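# Reattach the desk lamp's spring so its arm holds up

## Task

Put the desk lamp's detached spring back onto its hook so that the lamp arm stays raised without any help.

## Robot and tools

Robot: two arms, left_arm and right_arm, each ending in a five-finger hand. right_arm has a right hand and left_arm a mirrored left hand. Calibrated bases in the scene frame: left_arm at (+0.070, +0.346, 0) m, right_arm at (+0.009, -0.475, 0) m, both turned only slightly about z. A floor-mounted post stands behind the arms. Do not hit it.

Frames. Scene frame: origin at table-top height midway between the nominal bases, +z up, +x out over the table, left_arm on the +y side. Image left and right do not match arm names. Reported hand positions (end_effector_position in m, end_effector_quat_wxyz, velocities) are in each arm's own base frame. Fixed cameras and the table use the scene frame. Offsets are along the current Hand target's own axes. The hand point sits 0.05 m in front of the palm and 0.15 m from the wrist flange. Its +z runs along the straightened fingers, +y points out of the palm, and +x runs across the palm away from the thumb on the right hand (toward the thumb on the left hand). Straight fingertips lie 0.06-0.07 m beyond the point along +z and about 0.06 m toward -y. A bracket on the little-finger side sticks out up to 0.10 m. With the hand level, the wrist can hang below the point and may touch the table first.

The 28-number row, all values in [-1, 1], always gives both arms. The order is: left_arm dx, dy, dz, rx, ry, rz; then the left hand's little, ring, middle, index, thumb_bend, thumb_turn, force_limit, speed; then right_arm dx, dy, dz, rx, ry, rz; then the right hand's eight numbers in the same order.

The six pose numbers are offsets, not poses. They count from that arm's Hand target as it stood when the action or move began, along that target's axes. 1.0 means 0.6 m for dx/dy/dz or 180 degrees. rx, ry and rz together form one rotation vector. Six zeros asks nothing new of that arm. Each step clips the commanded orientation to within 32 degrees of the measured one.

Finger values: +1 is open or straight, -1 is closed. For thumb_turn, -1 swings the thumb in front of the palm, opposite the fingers, and +1 puts it beside the palm. force_limit runs linearly from about 0 N at -1 to 10 N at +1 (15 N for the two thumb motors). speed rises from near zero at -1 to full at +0.48 and above. For a soft grip, close with speed -0.94 or lower. The hand has no 'unchanged' value: to keep a hand as it is, resend the eight numbers last sent to it. A fist with the thumb in front holds objects about 0.035-0.065 m thick, or a handle down to 0.025 m. A thumb-to-index pinch suits light items. To squeeze harder, raise force_limit and also send a target more closed than hand_measured.

Tools:
- execute_actions(actions, cameras): actions is a list of actions. Each action is a table of 1-15 rows, and each row is one 1/30 s step. A short table repeats its last row up to 15 steps. Every row counts from the action's starting Hand target, so repeating an offset moves the arm further. Images come back when actions is empty or cameras names them.
- move(target, speed, blend, stop_force, zero, blocking, cameras): moves each hand point in a straight line. target is one row, or up to 15 rows. Every row is an offset from the same starting Hand targets, not from the row before. speed is the path top speed in m/s, 0.002-3.6, default 0.25; turning speed is twice that in rad/s. blend is a corner radius in m, and 0 means stop at each row. stop_force (3-120 N, one value for both arms) ends an arm's path when its wrist sensor feels that much push against the motion. It is unreliable while the hand turns. With stop_force, all rows must carry the same hand numbers. zero (default true) re-zeroes the sensor before the move. blocking=false returns after about 0.5 s and cannot be combined with stop_force. A move lasts at most 10 s and does not avoid obstacles or the other arm.
- wait(seconds 0-3600), stop(), zoom_image(camera, region [x0,y0,x1,y1] px, at most 504x504), show_instructions(), zero_wrist_force(arm), finished_scene(scene=1).

Cameras: cam_head_left, cam_head_right, cam_high, cam_left_wrist, cam_right_wrist, each 896x504.

Results report Hand target (the last commanded pose after clipping; later offsets count from it), joint positions and torques, and Wrist force/torque along the hand axes. hand_measured, hand_stopped_by (moving, target, force, stalled, fault) and hand_load_n (positive means the finger is pushed open) list the six motors in row order. A grip that has been lost shows as the load dropping to about 0. A move adds a 'move:' line giving its ending (done, off_target, moving, held, fault) and its limits (paced means the pose was clipped, held means steps were withheld). Hands often stop short of the Hand target. If so, send the missing distance as an offset.

Avoid: letting anything fall or leave the table, which fails the task. Also avoid contact between the two arms, hard hits on fixed or heavy things, and pushing past a firm contact; the arms are stiff. An arm stops for 10 s if contact torque reaches its joint limit (shoulder and elbow 138 N m, wrists 25.7 N m) or if outside force reaches about 150 N. It also stops on overheating at 85 °C; a MOTOR HOT warning appears from 70 °C. Keep wrists away from the first-joint axis, since a move there is refused or swings the arm. Move slowly when touching things, and do not let go of parts that are still moving. The lamp must stay up on its own before you finish.

Each tool is called after ">>>" as name(argument=value, ...) on one line, values as JSON.

Reference images:

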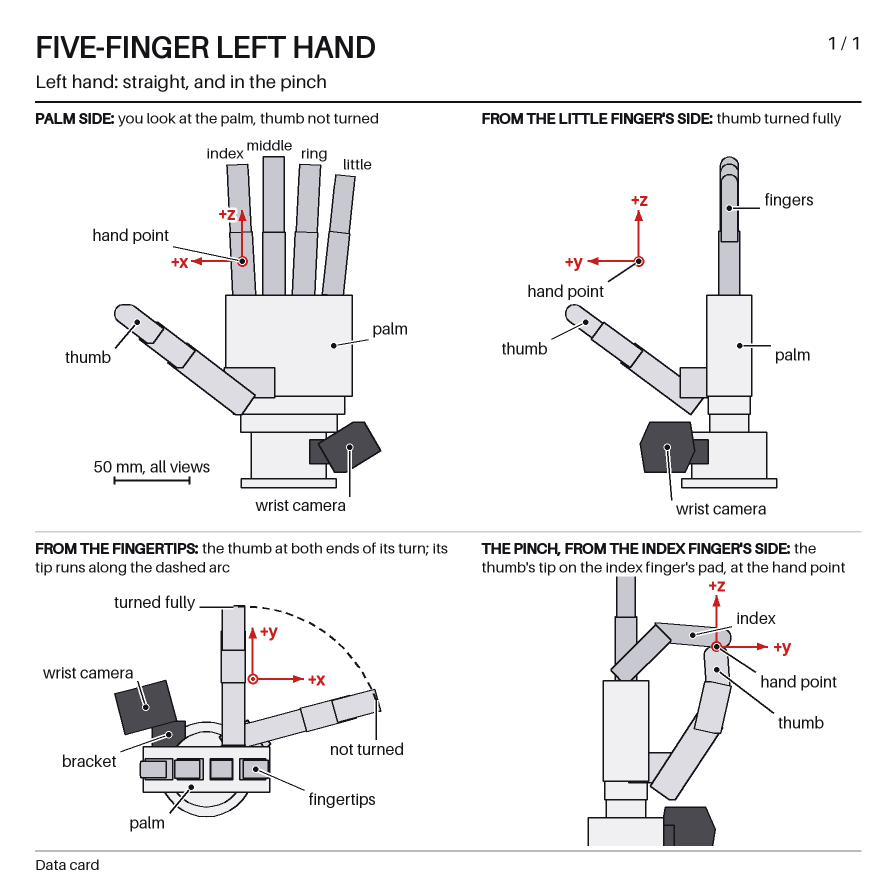

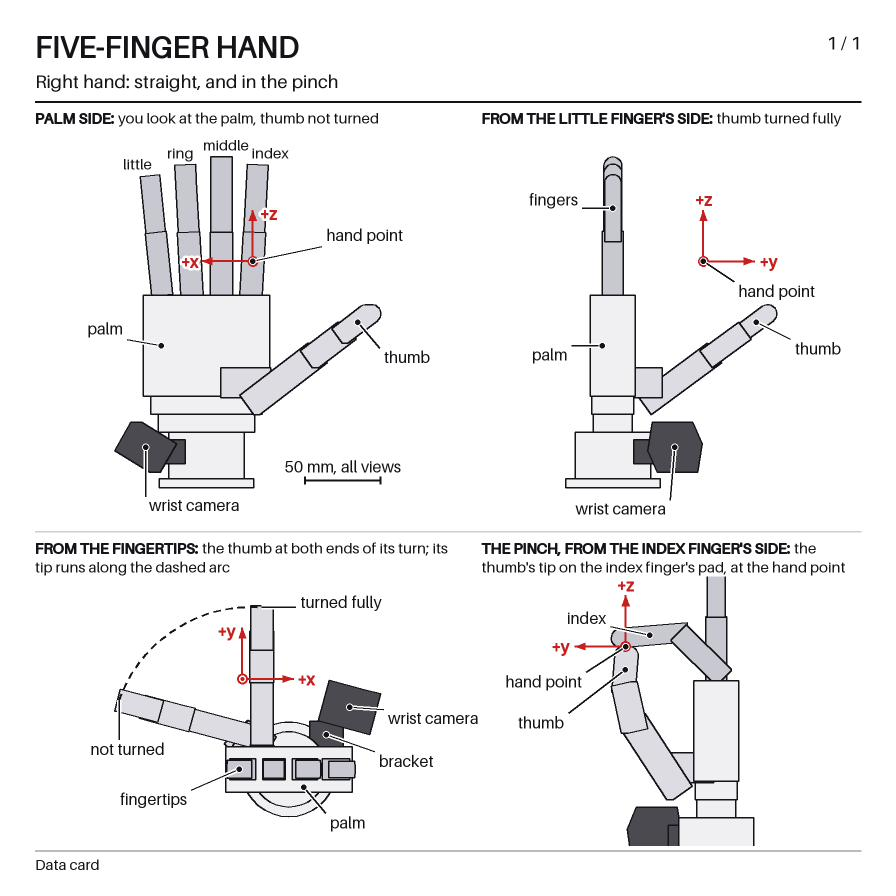

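## Session

>>> execute_actions(actions=[])

Scene clock: 0.00 s.
left_arm: end_effector_position=(+0.7624, +0.0749, +0.1514) hand_measured=(+1.000, +1.000, +1.000, +1.000, +1.000, +1.000) hand_load_n=(+0.0, +0.0, +0.0, +0.0, +0.0, +0.0) hand_stopped_by=(target, target, target, target, target, target) hand_force_limit=0.00 hand_speed=-0.80 end_effector_quat_wxyz=(-0.150, +0.600, +0.745, +0.250) | right_arm: end_effector_position=(+0.6533, +0.2899, +0.3516) hand_measured=(+1.000, +1.000, +1.000, +1.000, +1.000, +1.000) hand_load_n=(+0.0, +0.0, +0.0, +0.0, +0.0, +0.0) hand_stopped_by=(target, target, target, target, target, target) hand_force_limit=0.00 hand_speed=-0.80 end_effector_quat_wxyz=(-0.016, +0.317, +0.910, +0.269)
Joint positions: left_arm=[3.193 -2.755 -0.333 1.643 -2.151 -0.127] | right_arm=[0.018 -0.873 0.688 1.582 1.052 -0.836]
Joint velocities: within noise
Joint torques (N m): no reading
Motor temperatures (°C): left_arm=[36 29 25 39 31 35] | right_arm=[36 35 25 34 36 44]
Wrist force (N): no reading
Wrist torque (N m): no reading
Wrist force, peak (N): no reading
Hand target: left_arm +0.7624, +0.0749, +0.1514; -0.150, +0.600, +0.745, +0.250 | right_arm +0.6533, +0.2899, +0.3516; -0.016, +0.317, +0.910, +0.269

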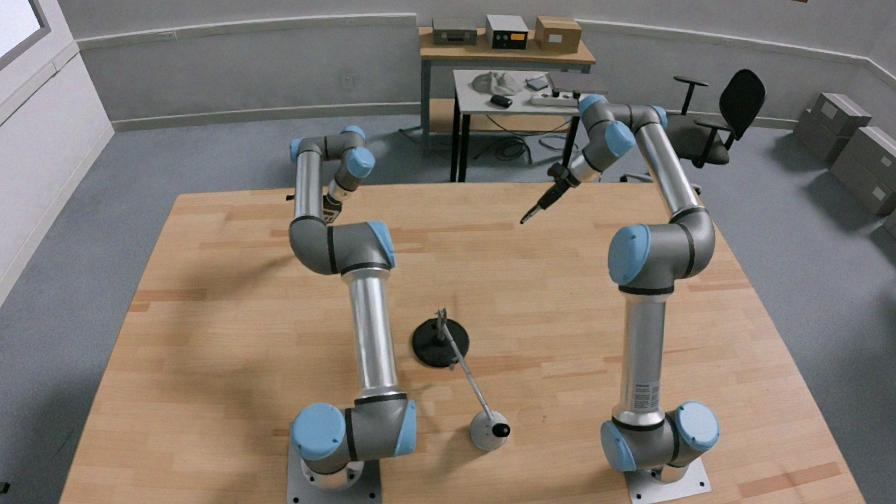

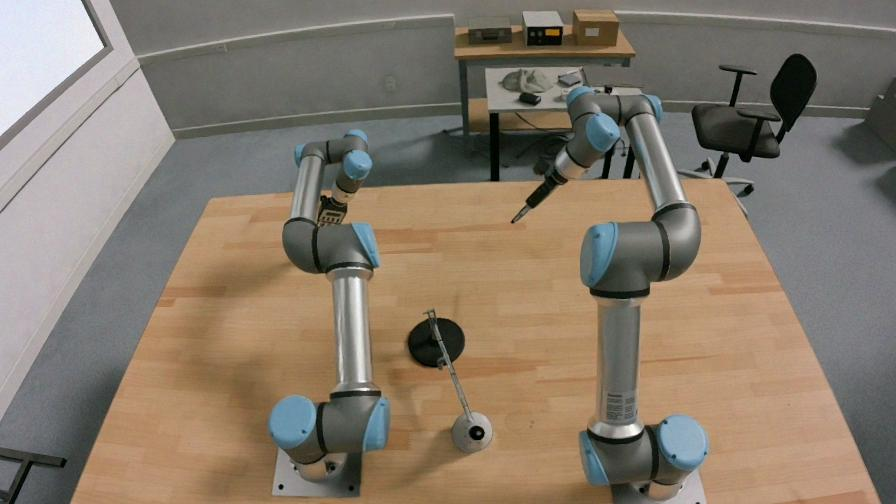

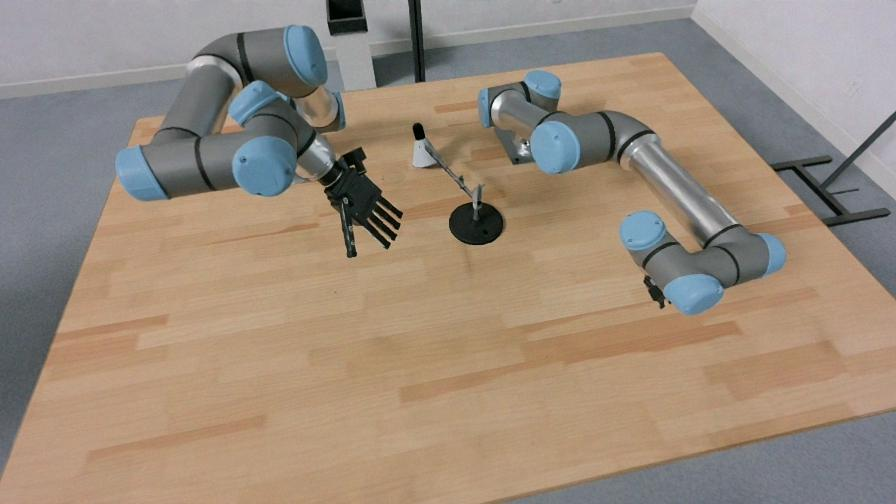

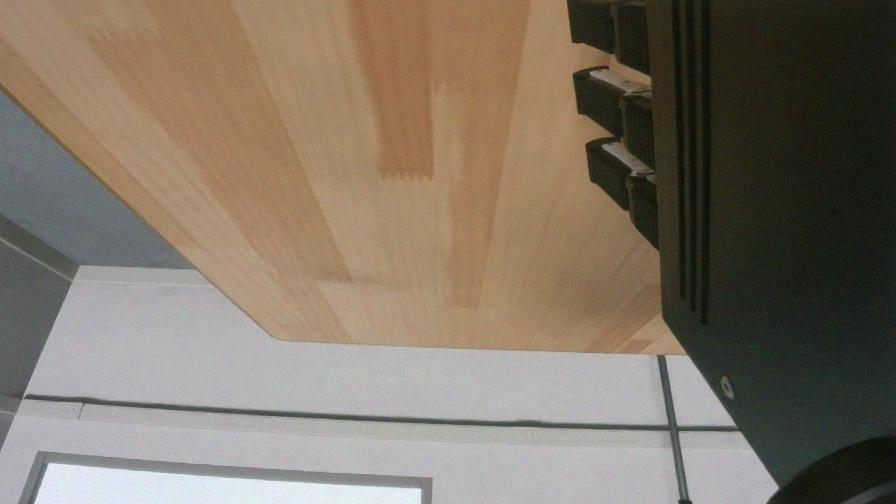

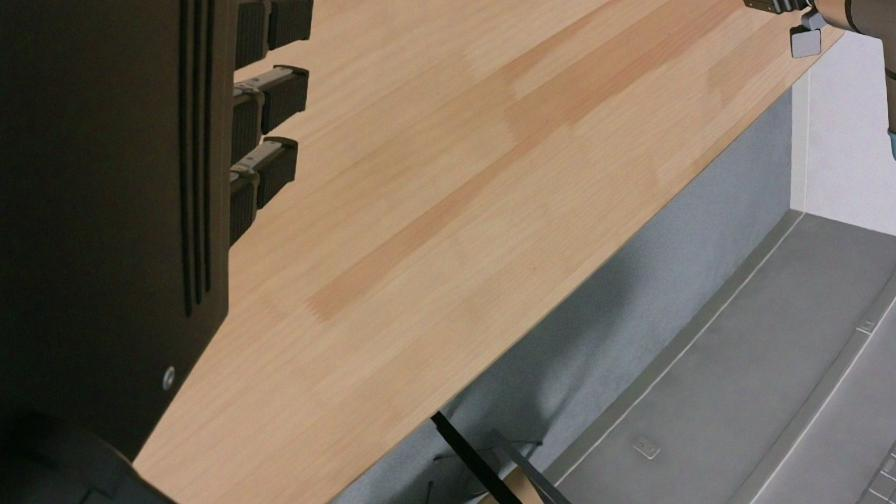

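>>> zoom_image(camera="cam_head_left", region=[380, 290, 540, 460])

>>> zoom_image(camera="cam_head_right", region=[380, 290, 540, 460])

>>> zoom_image(camera="cam_high", region=[390, 110, 530, 260])

Scaled by 2.965.

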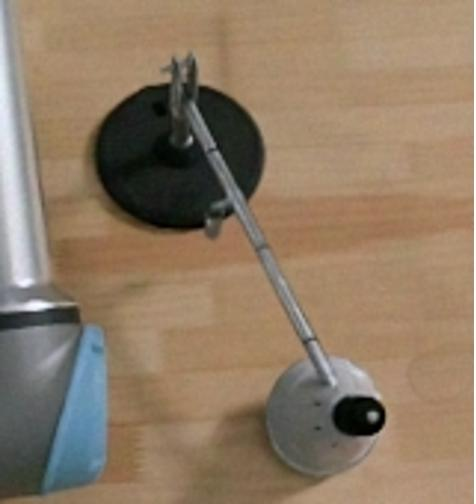

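Scaled by 2.965.

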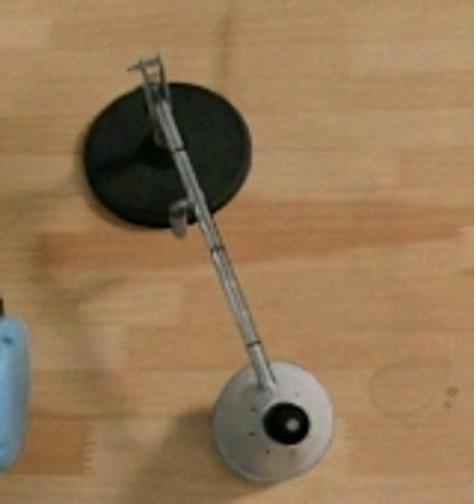

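Scaled by 3.360.

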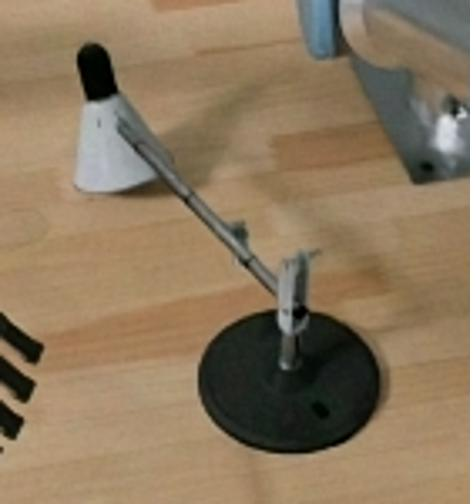

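>>> move(target=[0,0,0,0,0,0,1,1,1,1,1,1,0,-0.8,0.4055,-0.3827,-0.019,-0.0478,0.3606,0.2472,1,1,1,1,1,1,0,-0.8], speed=0.25, cameras=["all"])

Scene clock: 50.13 s.
left_arm: end_effector_position=(+0.7624, +0.0749, +0.1514) hand_measured=(+1.000, +1.000, +1.000, +1.000, +1.000, +1.000) hand_load_n=(+0.0, +0.0, +0.0, +0.0, +0.0, +0.0) hand_stopped_by=(target, target, target, target, target, target) hand_force_limit=0.00 hand_speed=-0.80 end_effector_quat_wxyz=(-0.150, +0.600, +0.745, +0.250) | right_arm: end_effector_position=(+0.3232, +0.2720, +0.2998) hand_measured=(+1.000, +1.000, +1.000, +1.000, +1.000, +1.000) hand_load_n=(+0.0, +0.0, +0.0, +0.0, +0.0, +0.0) hand_stopped_by=(target, target, target, target, target, target) hand_force_limit=0.00 hand_speed=-0.80 end_effector_quat_wxyz=(+0.561, -0.431, -0.561, -0.430)
Joint positions: left_arm=[3.193 -2.755 -0.333 1.643 -2.151 -0.127] | right_arm=[-0.371 -1.309 2.368 2.082 0.633 -1.569]
Joint torques (N m): left_arm=[0.44 61.85 17.72 -2.25 -1.08 -0.29] | right_arm=[13.41 -5.14 -1.06 -0.43 -2.19 0.3]
Wrist force (N): left_arm=[-0.1 -0.1 0.0] | right_arm=[-2.1 2.1 -1.7]
Wrist torque (N m): left_arm=[-0.02 0.00 0.00] | right_arm=[0.39 0.31 -0.24]
Wrist force, peak (N): left_arm=[-0.1 -0.3 0.4] | right_arm=[-2.5 2.7 -1.1]
Hand target: left_arm +0.7624, +0.0749, +0.1514; -0.150, +0.600, +0.745, +0.250 | right_arm +0.3231, +0.2721, +0.2998; +0.561, -0.431, -0.561, -0.430
Off the commanded pose: left_arm 0.000 m, 0 deg | right_arm 0.000 m, 0 deg.
move: done
cam_right_wrist: T_world_to_cam=[[0.9434, 0.25033, 0.21757, -0.43524], [0.3068, -0.40943, -0.85921, 0.27555], [-0.126, 0.87733, -0.46306, 0.05817]] pos_world=[0.3334, 0.17074, 0.35839]

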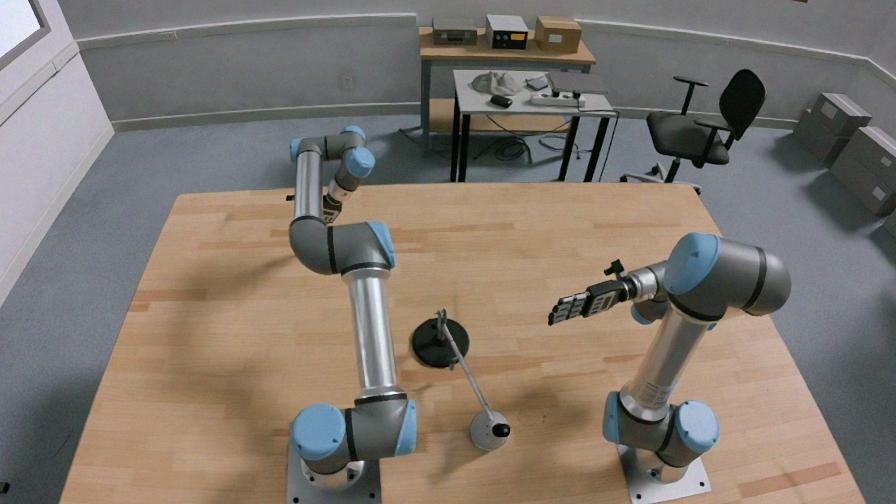

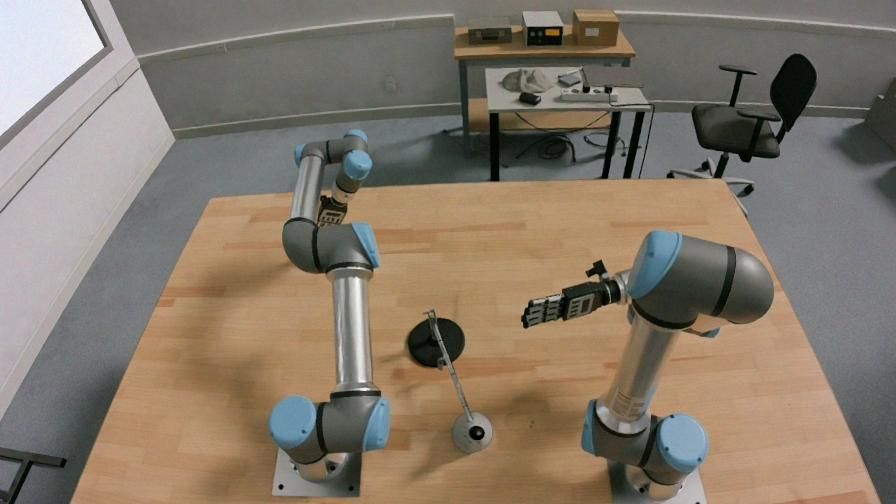

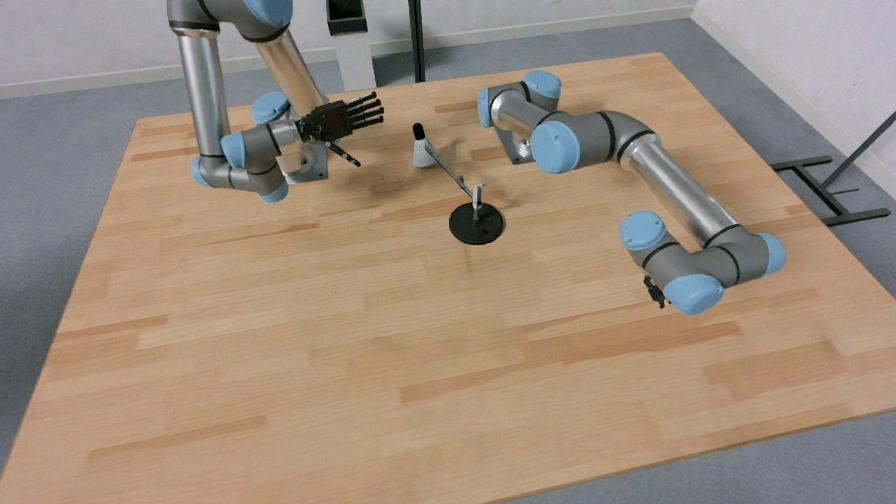

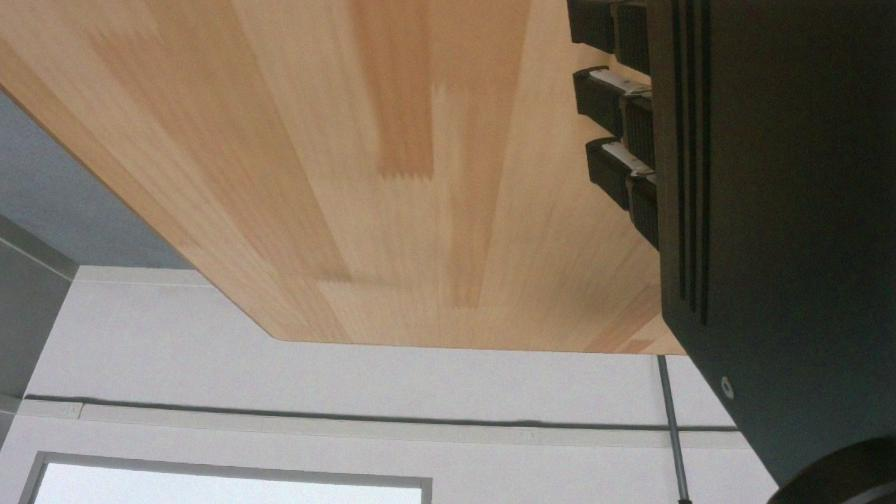

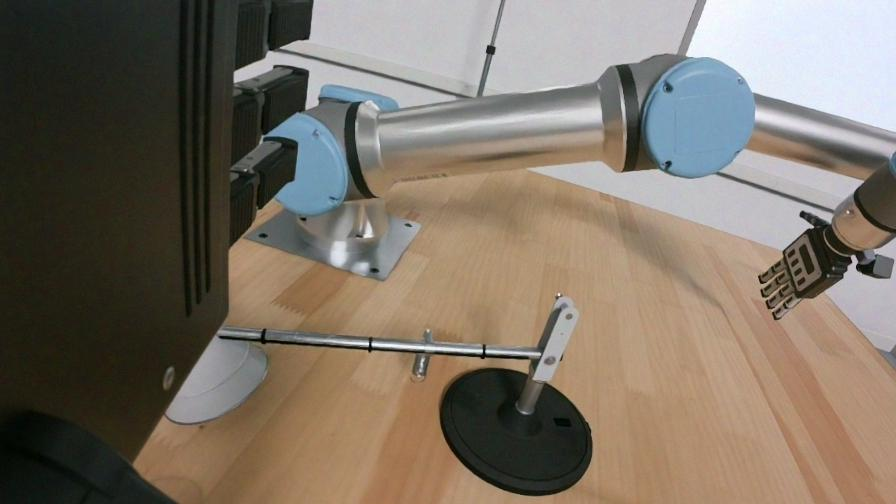

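>>> zoom_image(camera="cam_right_wrist", region=[370, 270, 610, 410])

>>> zoom_image(camera="cam_right_wrist", region=[500, 280, 600, 420])

>>> zoom_image(camera="cam_right_wrist", region=[380, 310, 470, 390])

Scaled by 2.100.

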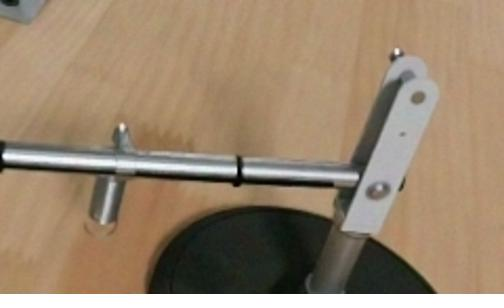

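Scaled by 3.600.

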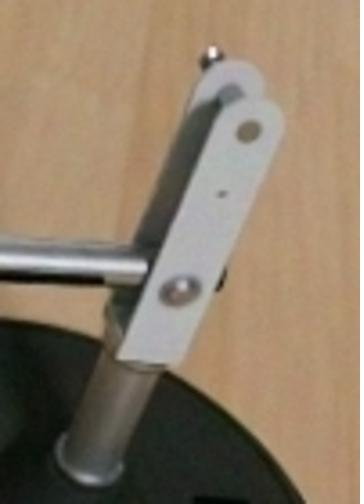

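Scaled by 5.600.

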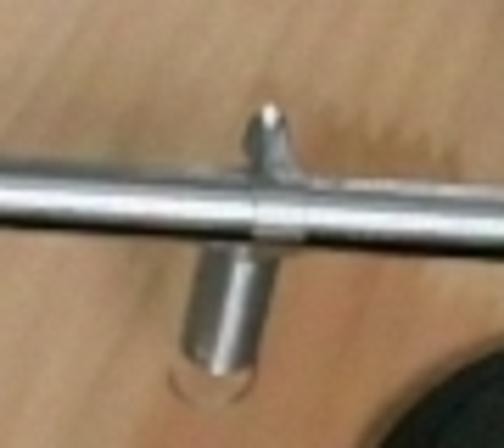

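>>> move(target=[0.0128,-0.7508,-0.4643,0.1539,-0.6762,0.1257,1,1,1,1,1,1,0,-0.8,0,0,0,0,0,0,1,1,1,1,1,1,0,-0.8], speed=0.25, cameras=["all"])

Scene clock: 76.23 s.
left_arm: end_effector_position=(+0.3030, -0.1428, +0.2997) hand_measured=(+1.000, +1.000, +1.000, +1.000, +1.000, +1.000) hand_load_n=(+0.0, +0.5, +0.0, +0.0, +0.0, +0.0) hand_stopped_by=(target, target, target, target, target, target) hand_force_limit=0.00 hand_speed=-0.80 end_effector_quat_wxyz=(+0.415, +0.572, +0.415, -0.572) | right_arm: end_effector_position=(+0.3231, +0.2721, +0.2998) hand_measured=(+1.000, +1.000, +1.000, +1.000, +1.000, +1.000) hand_load_n=(+0.0, +0.0, +0.0, +0.0, +0.0, +0.0) hand_stopped_by=(target, target, target, target, target, target) hand_force_limit=0.00 hand_speed=-0.80 end_effector_quat_wxyz=(+0.561, -0.431, -0.561, -0.430)
Joint positions: left_arm=[3.879 -1.856 -2.333 1.047 -1.053 1.571] | right_arm=[-0.371 -1.309 2.368 2.082 0.633 -1.569]
Joint torques (N m): left_arm=[-5.91 19.1 1.92 -0.2 0.38 0.4] | right_arm=[13.33 -5.59 -4.78 2.91 -2.19 0.35]
Wrist force (N): left_arm=[1.3 0.4 0.4] | right_arm=[-2.0 2.0 -1.3]
Wrist torque (N m): left_arm=[0.04 -0.43 0.05] | right_arm=[0.35 0.30 -0.24]
Wrist force, peak (N): left_arm=[1.7 -0.6 1.0] | right_arm=[-2.3 2.3 -1.5]
Hand target: left_arm +0.3029, -0.1429, +0.2997; +0.415, +0.572, +0.415, -0.572 | right_arm +0.3231, +0.2721, +0.2998; +0.561, -0.431, -0.561, -0.430
Off the commanded pose: left_arm 0.000 m, 0 deg | right_arm 0.000 m, 0 deg.
move: done
cam_left_wrist: T_world_to_cam=[[-0.91061, 0.32478, -0.25554, 0.39693], [0.37372, 0.38323, -0.84467, 0.20106], [-0.1764, -0.86467, -0.47035, 0.1823]] pos_world=[0.31846, -0.04834, 0.35701]
cam_right_wrist: T_world_to_cam=[[0.94343, 0.25037, 0.21738, -0.43522], [0.30661, -0.40923, -0.85937, 0.27568], [-0.1262, 0.87741, -0.46285, 0.05806]] pos_world=[0.3334, 0.17084, 0.35839]

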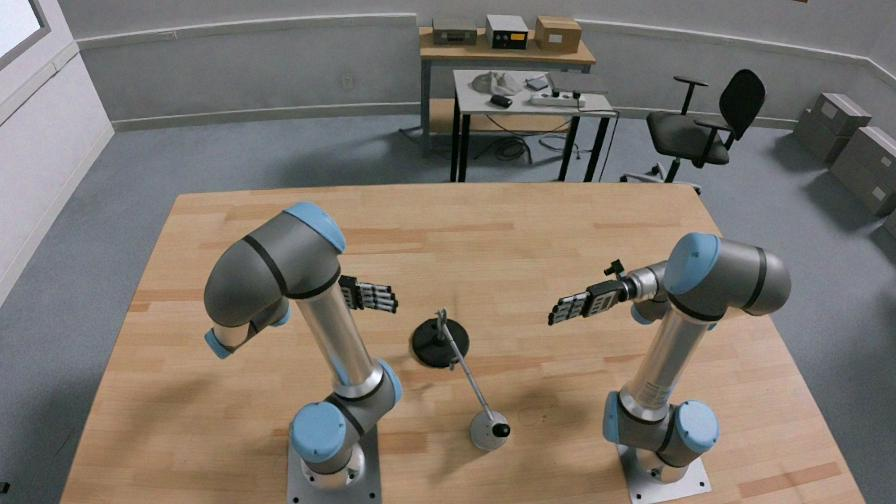

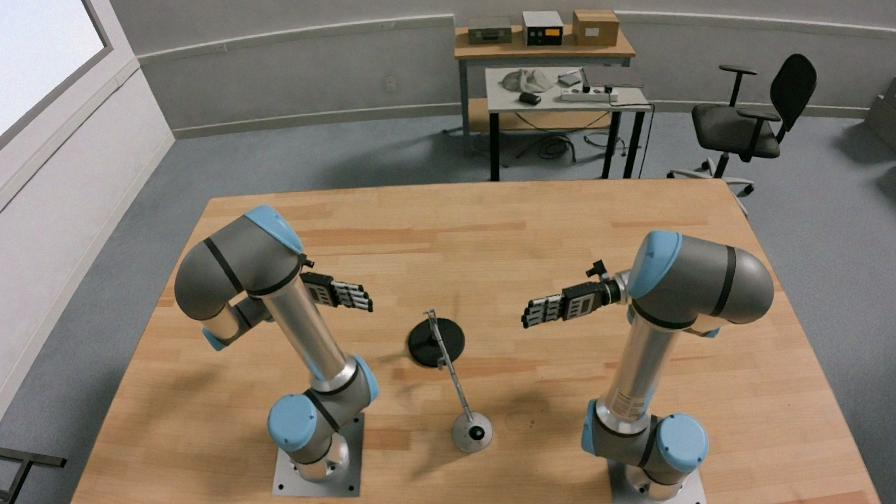

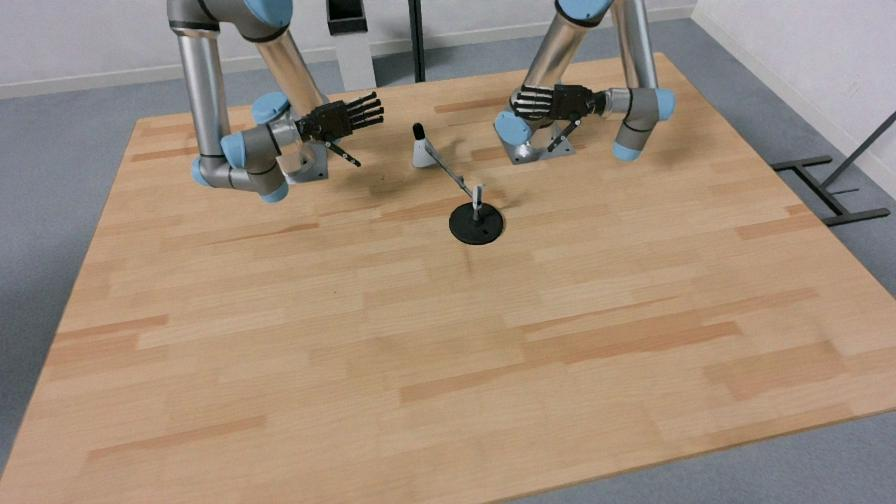

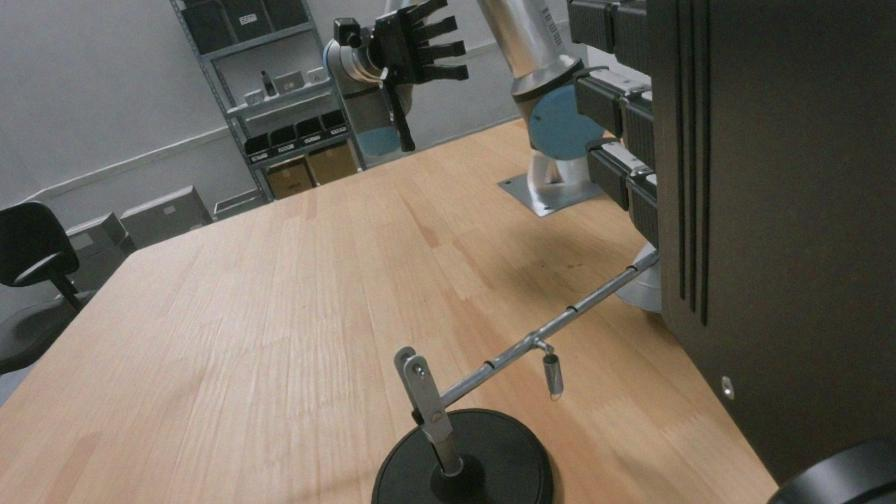

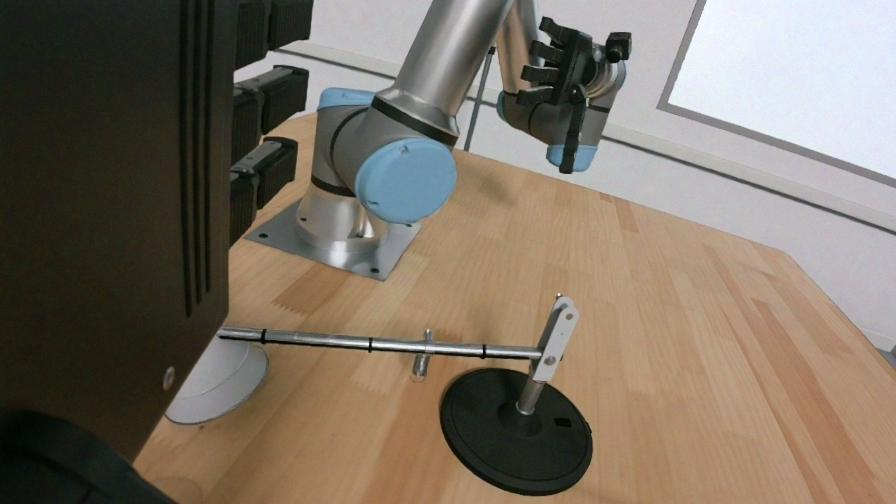

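>>> zoom_image(camera="cam_left_wrist", region=[370, 240, 670, 500])

>>> zoom_image(camera="cam_left_wrist", region=[500, 310, 600, 420])

>>> zoom_image(camera="cam_left_wrist", region=[380, 330, 480, 480])

Scaled by 1.680.

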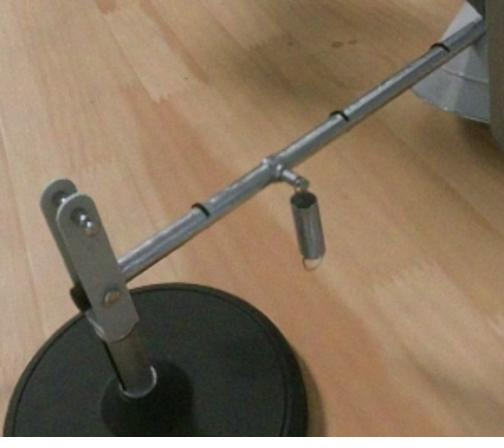

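Scaled by 4.582.

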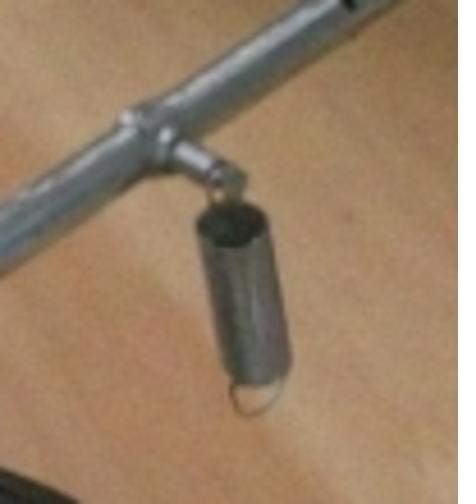

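Scaled by 3.360.

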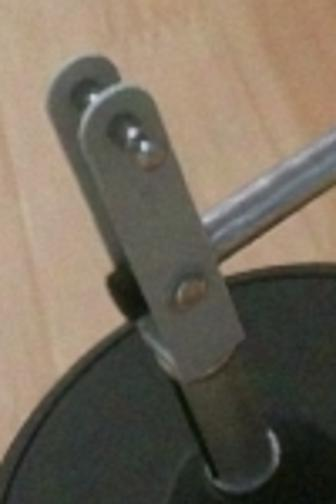

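>>> move(target=[0.2733,-0.0082,0.111,0,0,0,-1,-1,-1,-1,1,1,0,-0.5,0,0,0,0,0,0,1,1,1,1,1,1,0,-0.8], speed=0.15, cameras=["cam_left_wrist"])

>>> zoom_image(camera="cam_left_wrist", region=[250, 130, 650, 430])

Scene clock: 177.53 s.
left_arm: end_effector_position=(+0.2777, -0.2047, +0.1358) hand_measured=(-1.000, -1.000, -1.000, -1.000, +1.000, +1.000) hand_load_n=(+0.0, +0.0, +0.0, +0.0, +0.0, +0.0) hand_stopped_by=(target, target, target, target, target, target) hand_force_limit=0.00 hand_speed=-0.50 end_effector_quat_wxyz=(+0.415, +0.572, +0.415, -0.572) | right_arm: end_effector_position=(+0.3231, +0.2721, +0.2998) hand_measured=(+1.000, +1.000, +1.000, +1.000, +1.000, +1.000) hand_load_n=(+0.0, +0.0, +0.0, +0.0, +0.0, +0.0) hand_stopped_by=(target, target, target, target, target, target) hand_force_limit=0.00 hand_speed=-0.80 end_effector_quat_wxyz=(+0.561, -0.431, -0.561, -0.430)
Joint positions: left_arm=[3.77 -2.374 -2.426 1.658 -0.944 1.571] | right_arm=[-0.371 -1.309 2.368 2.082 0.633 -1.569]
Joint torques (N m): left_arm=[7.09 22.89 -9.57 0.51 -1.23 2.21] | right_arm=[13.02 -5.45 -10.84 2.26 -2.2 1.53]
Wrist force (N): left_arm=[1.5 0.7 0.4] | right_arm=[-2.1 1.9 -1.3]
Wrist torque (N m): left_arm=[0.03 -0.46 -0.05] | right_arm=[0.35 0.31 -0.24]
Wrist force, peak (N): left_arm=[2.6 0.9 0.7] | right_arm=[-2.4 2.1 -1.5]
Hand target: left_arm +0.2776, -0.2047, +0.1358; +0.415, +0.572, +0.415, -0.572 | right_arm +0.3231, +0.2721, +0.2998; +0.561, -0.431, -0.561, -0.430
Off the commanded pose: left_arm 0.000 m, 0 deg | right_arm 0.000 m, 0 deg.
move: done
cam_left_wrist: T_world_to_cam=[[-0.91055, 0.32487, -0.25565, 0.3521], [0.37383, 0.38305, -0.84471, 0.09567], [-0.17649, -0.86472, -0.47023, 0.04717]] pos_world=[0.29317, -0.11024, 0.19301]

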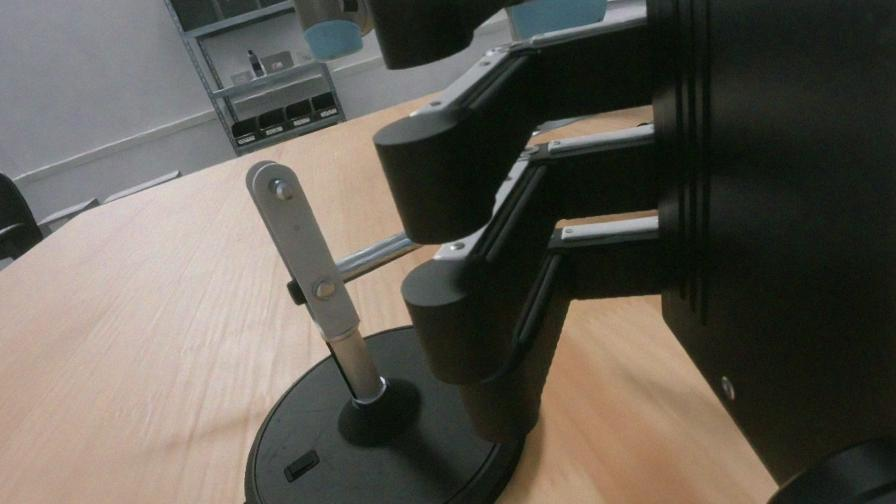

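Scaled by 1.260.

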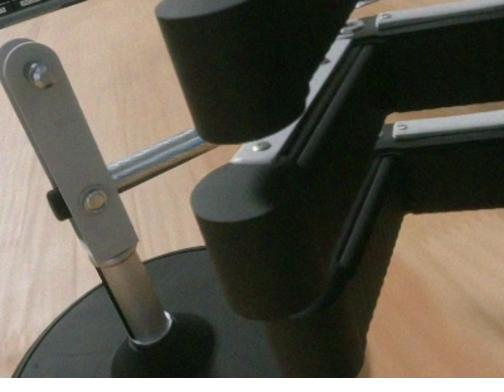

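>>> move(target=[0,0,0,0,0,0,1,1,1,1,1,1,0,-0.2,0,0,0,0,0,0,1,1,1,1,1,1,0,-0.8], speed=0.15, cameras=["cam_left_wrist", "cam_right_wrist"])

>>> zoom_image(camera="cam_left_wrist", region=[220, 140, 420, 340])

>>> zoom_image(camera="cam_left_wrist", region=[450, 130, 650, 380])

Scene clock: 185.10 s.
left_arm: end_effector_position=(+0.2776, -0.2047, +0.1358) hand_measured=(+1.000, +1.000, +1.000, +1.000, +1.000, +1.000) hand_load_n=(+0.0, +0.0, +0.0, +0.0, +0.0, +0.0) hand_stopped_by=(target, target, target, target, target, target) hand_force_limit=0.00 hand_speed=-0.20 end_effector_quat_wxyz=(+0.415, +0.572, +0.415, -0.572) | right_arm: end_effector_position=(+0.3231, +0.2721, +0.2998) hand_measured=(+1.000, +1.000, +1.000, +1.000, +1.000, +1.000) hand_load_n=(+0.0, +0.0, +0.0, +0.0, +0.0, +0.0) hand_stopped_by=(target, target, target, target, target, target) hand_force_limit=0.00 hand_speed=-0.80 end_effector_quat_wxyz=(+0.561, -0.431, -0.561, -0.430)
Joint positions: left_arm=[3.77 -2.374 -2.426 1.659 -0.944 1.571] | right_arm=[-0.371 -1.309 2.368 2.082 0.633 -1.569]
Joint torques (N m): left_arm=[7.16 22.17 -9 0.25 0.35 2.09] | right_arm=[12.6 -6.2 -16.94 1.74 -2.09 1.58]
Wrist force (N): left_arm=[1.5 0.9 0.2] | right_arm=[-2.0 2.1 -1.3]
Wrist torque (N m): left_arm=[0.06 -0.44 -0.04] | right_arm=[0.37 0.29 -0.23]
Wrist force, peak (N): left_arm=[1.6 0.9 0.5] | right_arm=[-2.2 2.1 -1.8]
Hand target: left_arm +0.2776, -0.2047, +0.1358; +0.415, +0.572, +0.415, -0.572 | right_arm +0.3231, +0.2721, +0.2998; +0.561, -0.431, -0.561, -0.430
Off the commanded pose: left_arm 0.000 m, 0 deg | right_arm 0.000 m, 0 deg.
move: done
cam_left_wrist: T_world_to_cam=[[-0.91059, 0.32481, -0.25559, 0.35209], [0.37374, 0.383, -0.84477, 0.0957], [-0.1765, -0.86476, -0.47015, 0.04715]] pos_world=[0.29317, -0.11024, 0.19301]
cam_right_wrist: T_world_to_cam=[[0.94343, 0.25037, 0.21738, -0.43522], [0.30661, -0.40923, -0.85937, 0.27568], [-0.1262, 0.87741, -0.46285, 0.05806]] pos_world=[0.3334, 0.17084, 0.35839]

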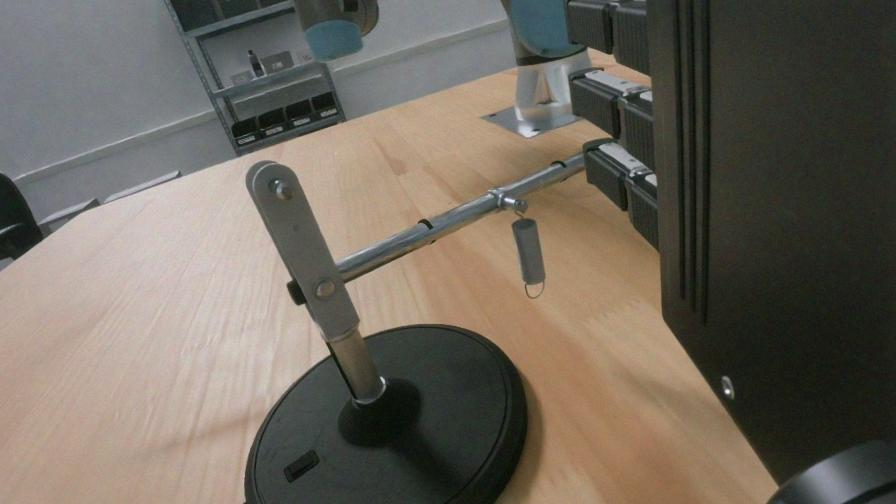

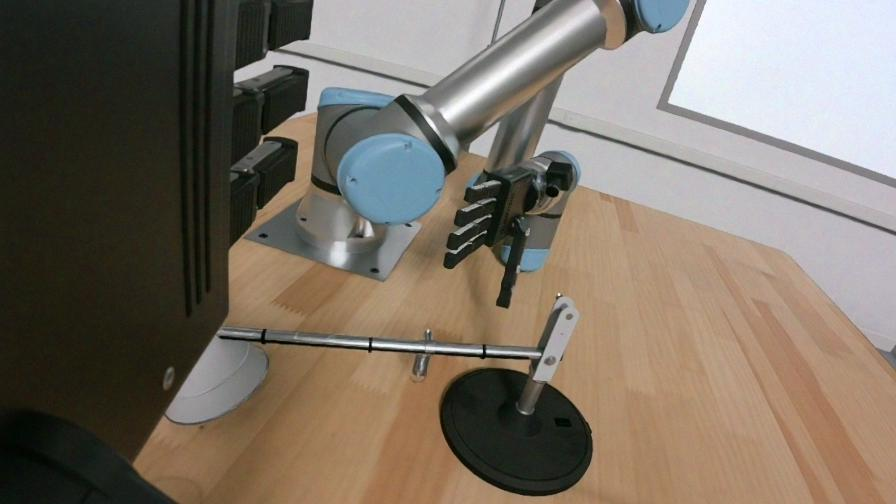

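Scaled by 2.520.

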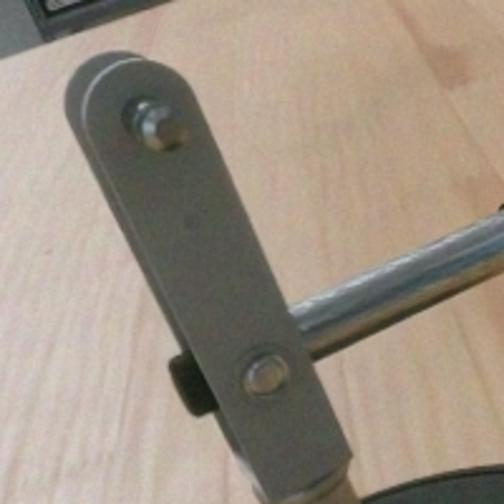

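Scaled by 2.016.

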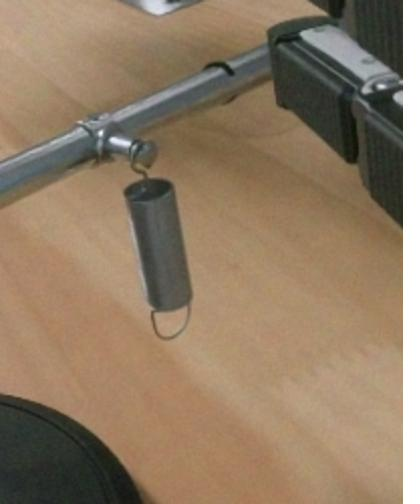

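>>> move(target=[[-0.1667,0,-0.2,0,0,0,1,1,1,1,1,1,0,-0.2,-0.0997,-0.0158,0.125,0.2073,-0.1876,-0.5074,1,1,1,1,1,-1,0,-0.5],[-0.1667,0,-0.2,0,0,0,1,1,1,1,1,1,0,-0.2,-0.1735,-0.0388,0.2630,0.2073,-0.1876,-0.5074,1,1,1,1,1,-1,0,-0.5]], speed=0.2, cameras=["all"])

Scene clock: 332.30 s.
left_arm: end_effector_position=(+0.3148, -0.0906, +0.2358) hand_measured=(+1.000, +1.000, +1.000, +1.000, +1.000, +1.000) hand_load_n=(+0.0, +0.0, +0.0, +0.0, +0.0, +0.0) hand_stopped_by=(target, target, target, target, target, target) hand_force_limit=0.00 hand_speed=-0.20 end_effector_quat_wxyz=(+0.415, +0.572, +0.415, -0.572) | right_arm: end_effector_position=(+0.2596, +0.4184, +0.1957) hand_measured=(+1.000, +1.000, +1.000, +1.000, +1.000, -1.000) hand_load_n=(+0.0, +0.0, +0.0, +0.0, +0.0, +0.0) hand_stopped_by=(target, target, target, target, target, target) hand_force_limit=0.00 hand_speed=-0.50 end_effector_quat_wxyz=(-0.026, -0.172, +0.907, +0.384)
Joint positions: left_arm=[3.966 -2.083 -2.261 1.203 -1.139 1.571] | right_arm=[0.206 -1.279 1.961 0.937 0.783 -1.76]
Joint torques (N m): left_arm=[-5.68 20.93 -1.43 0.4 0.89 -2.09] | right_arm=[6.16 -35.51 -2.01 0.71 0 1.66]
Wrist force (N): left_arm=[1.5 0.4 0.8] | right_arm=[0.2 -1.2 -0.2]
Wrist torque (N m): left_arm=[0.01 -0.44 0.01] | right_arm=[-0.15 0.02 0.07]
Wrist force, peak (N): left_arm=[1.9 0.7 0.6] | right_arm=[-2.2 2.4 -1.5]
Hand target: left_arm +0.3148, -0.0906, +0.2358; +0.415, +0.572, +0.415, -0.572 | right_arm +0.2595, +0.4184, +0.1957; -0.026, -0.172, +0.907, +0.384
Off the commanded pose: left_arm 0.000 m, 0 deg | right_arm 0.000 m, 0 deg.
move: done
cam_left_wrist: T_world_to_cam=[[-0.91059, 0.32481, -0.25559, 0.37437], [0.37374, 0.383, -0.84477, 0.12261], [-0.1765, -0.86476, -0.47015, 0.19939]] pos_world=[0.33026, 0.00386, 0.29301]
cam_right_wrist: T_world_to_cam=[[-0.49054, 0.55626, 0.67078, -0.23373], [0.83581, 0.08255, 0.54277, -0.35204], [0.24655, 0.8269, -0.50542, -0.19381]] pos_world=[0.22737, 0.31933, 0.24991]

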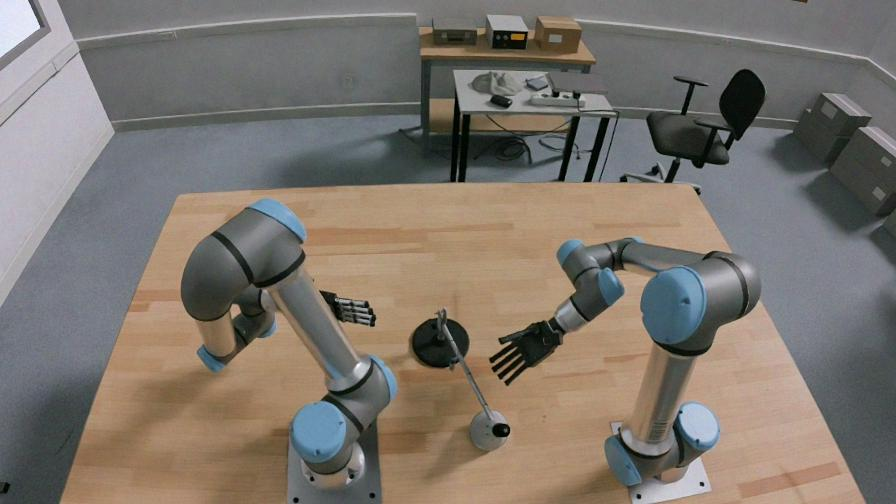

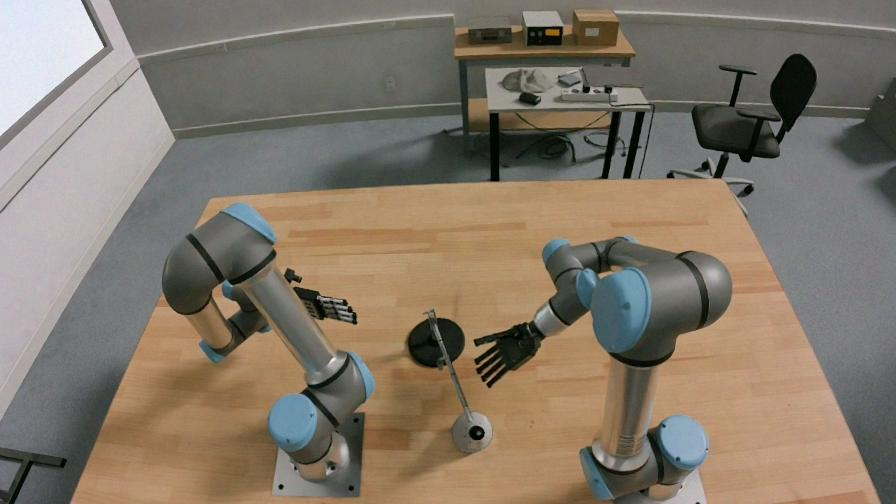

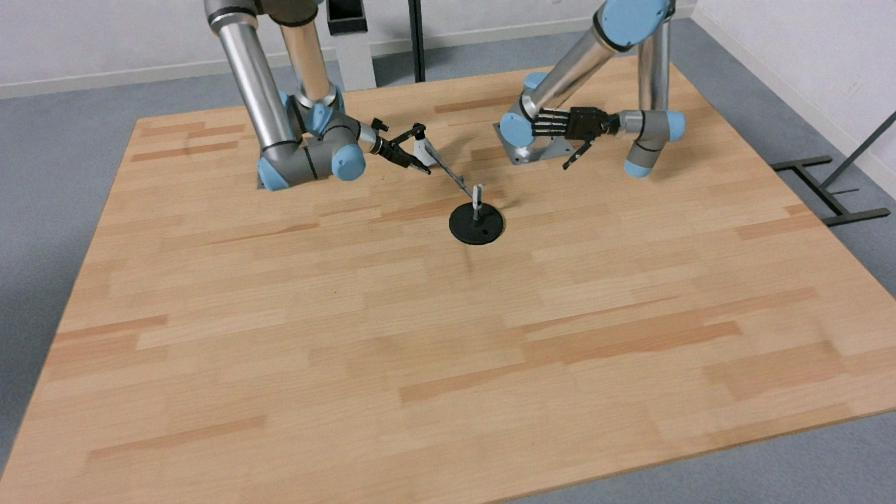

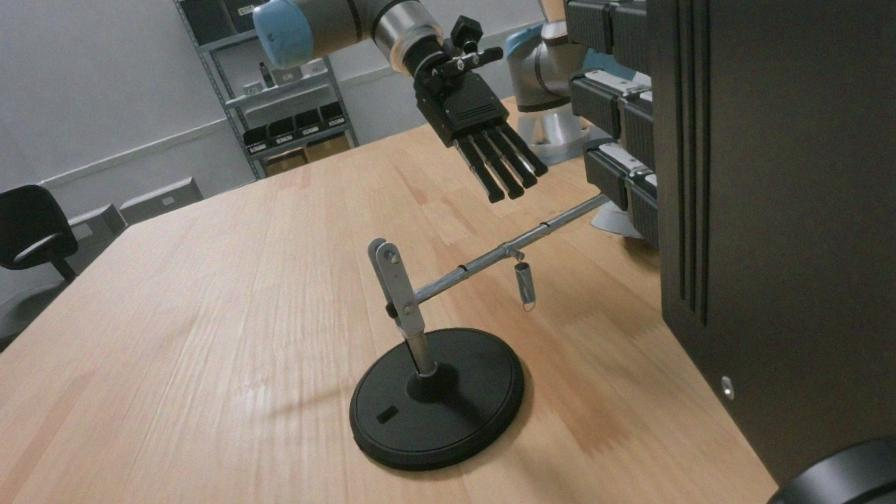

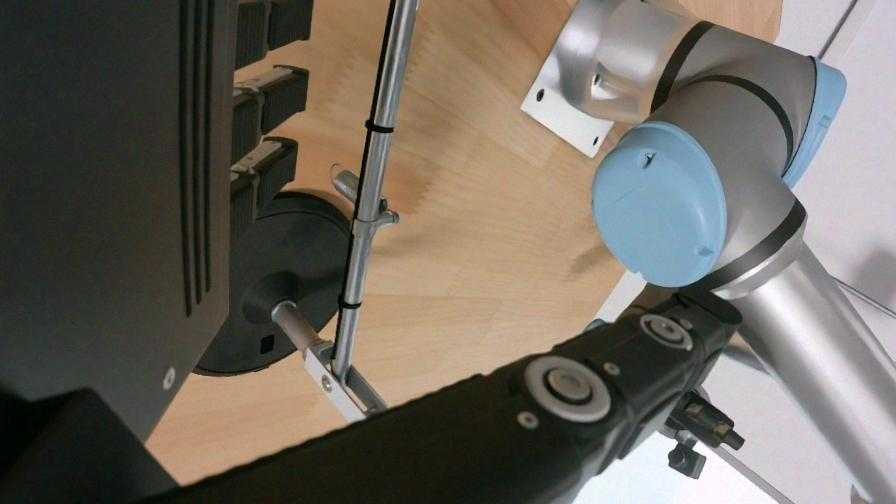

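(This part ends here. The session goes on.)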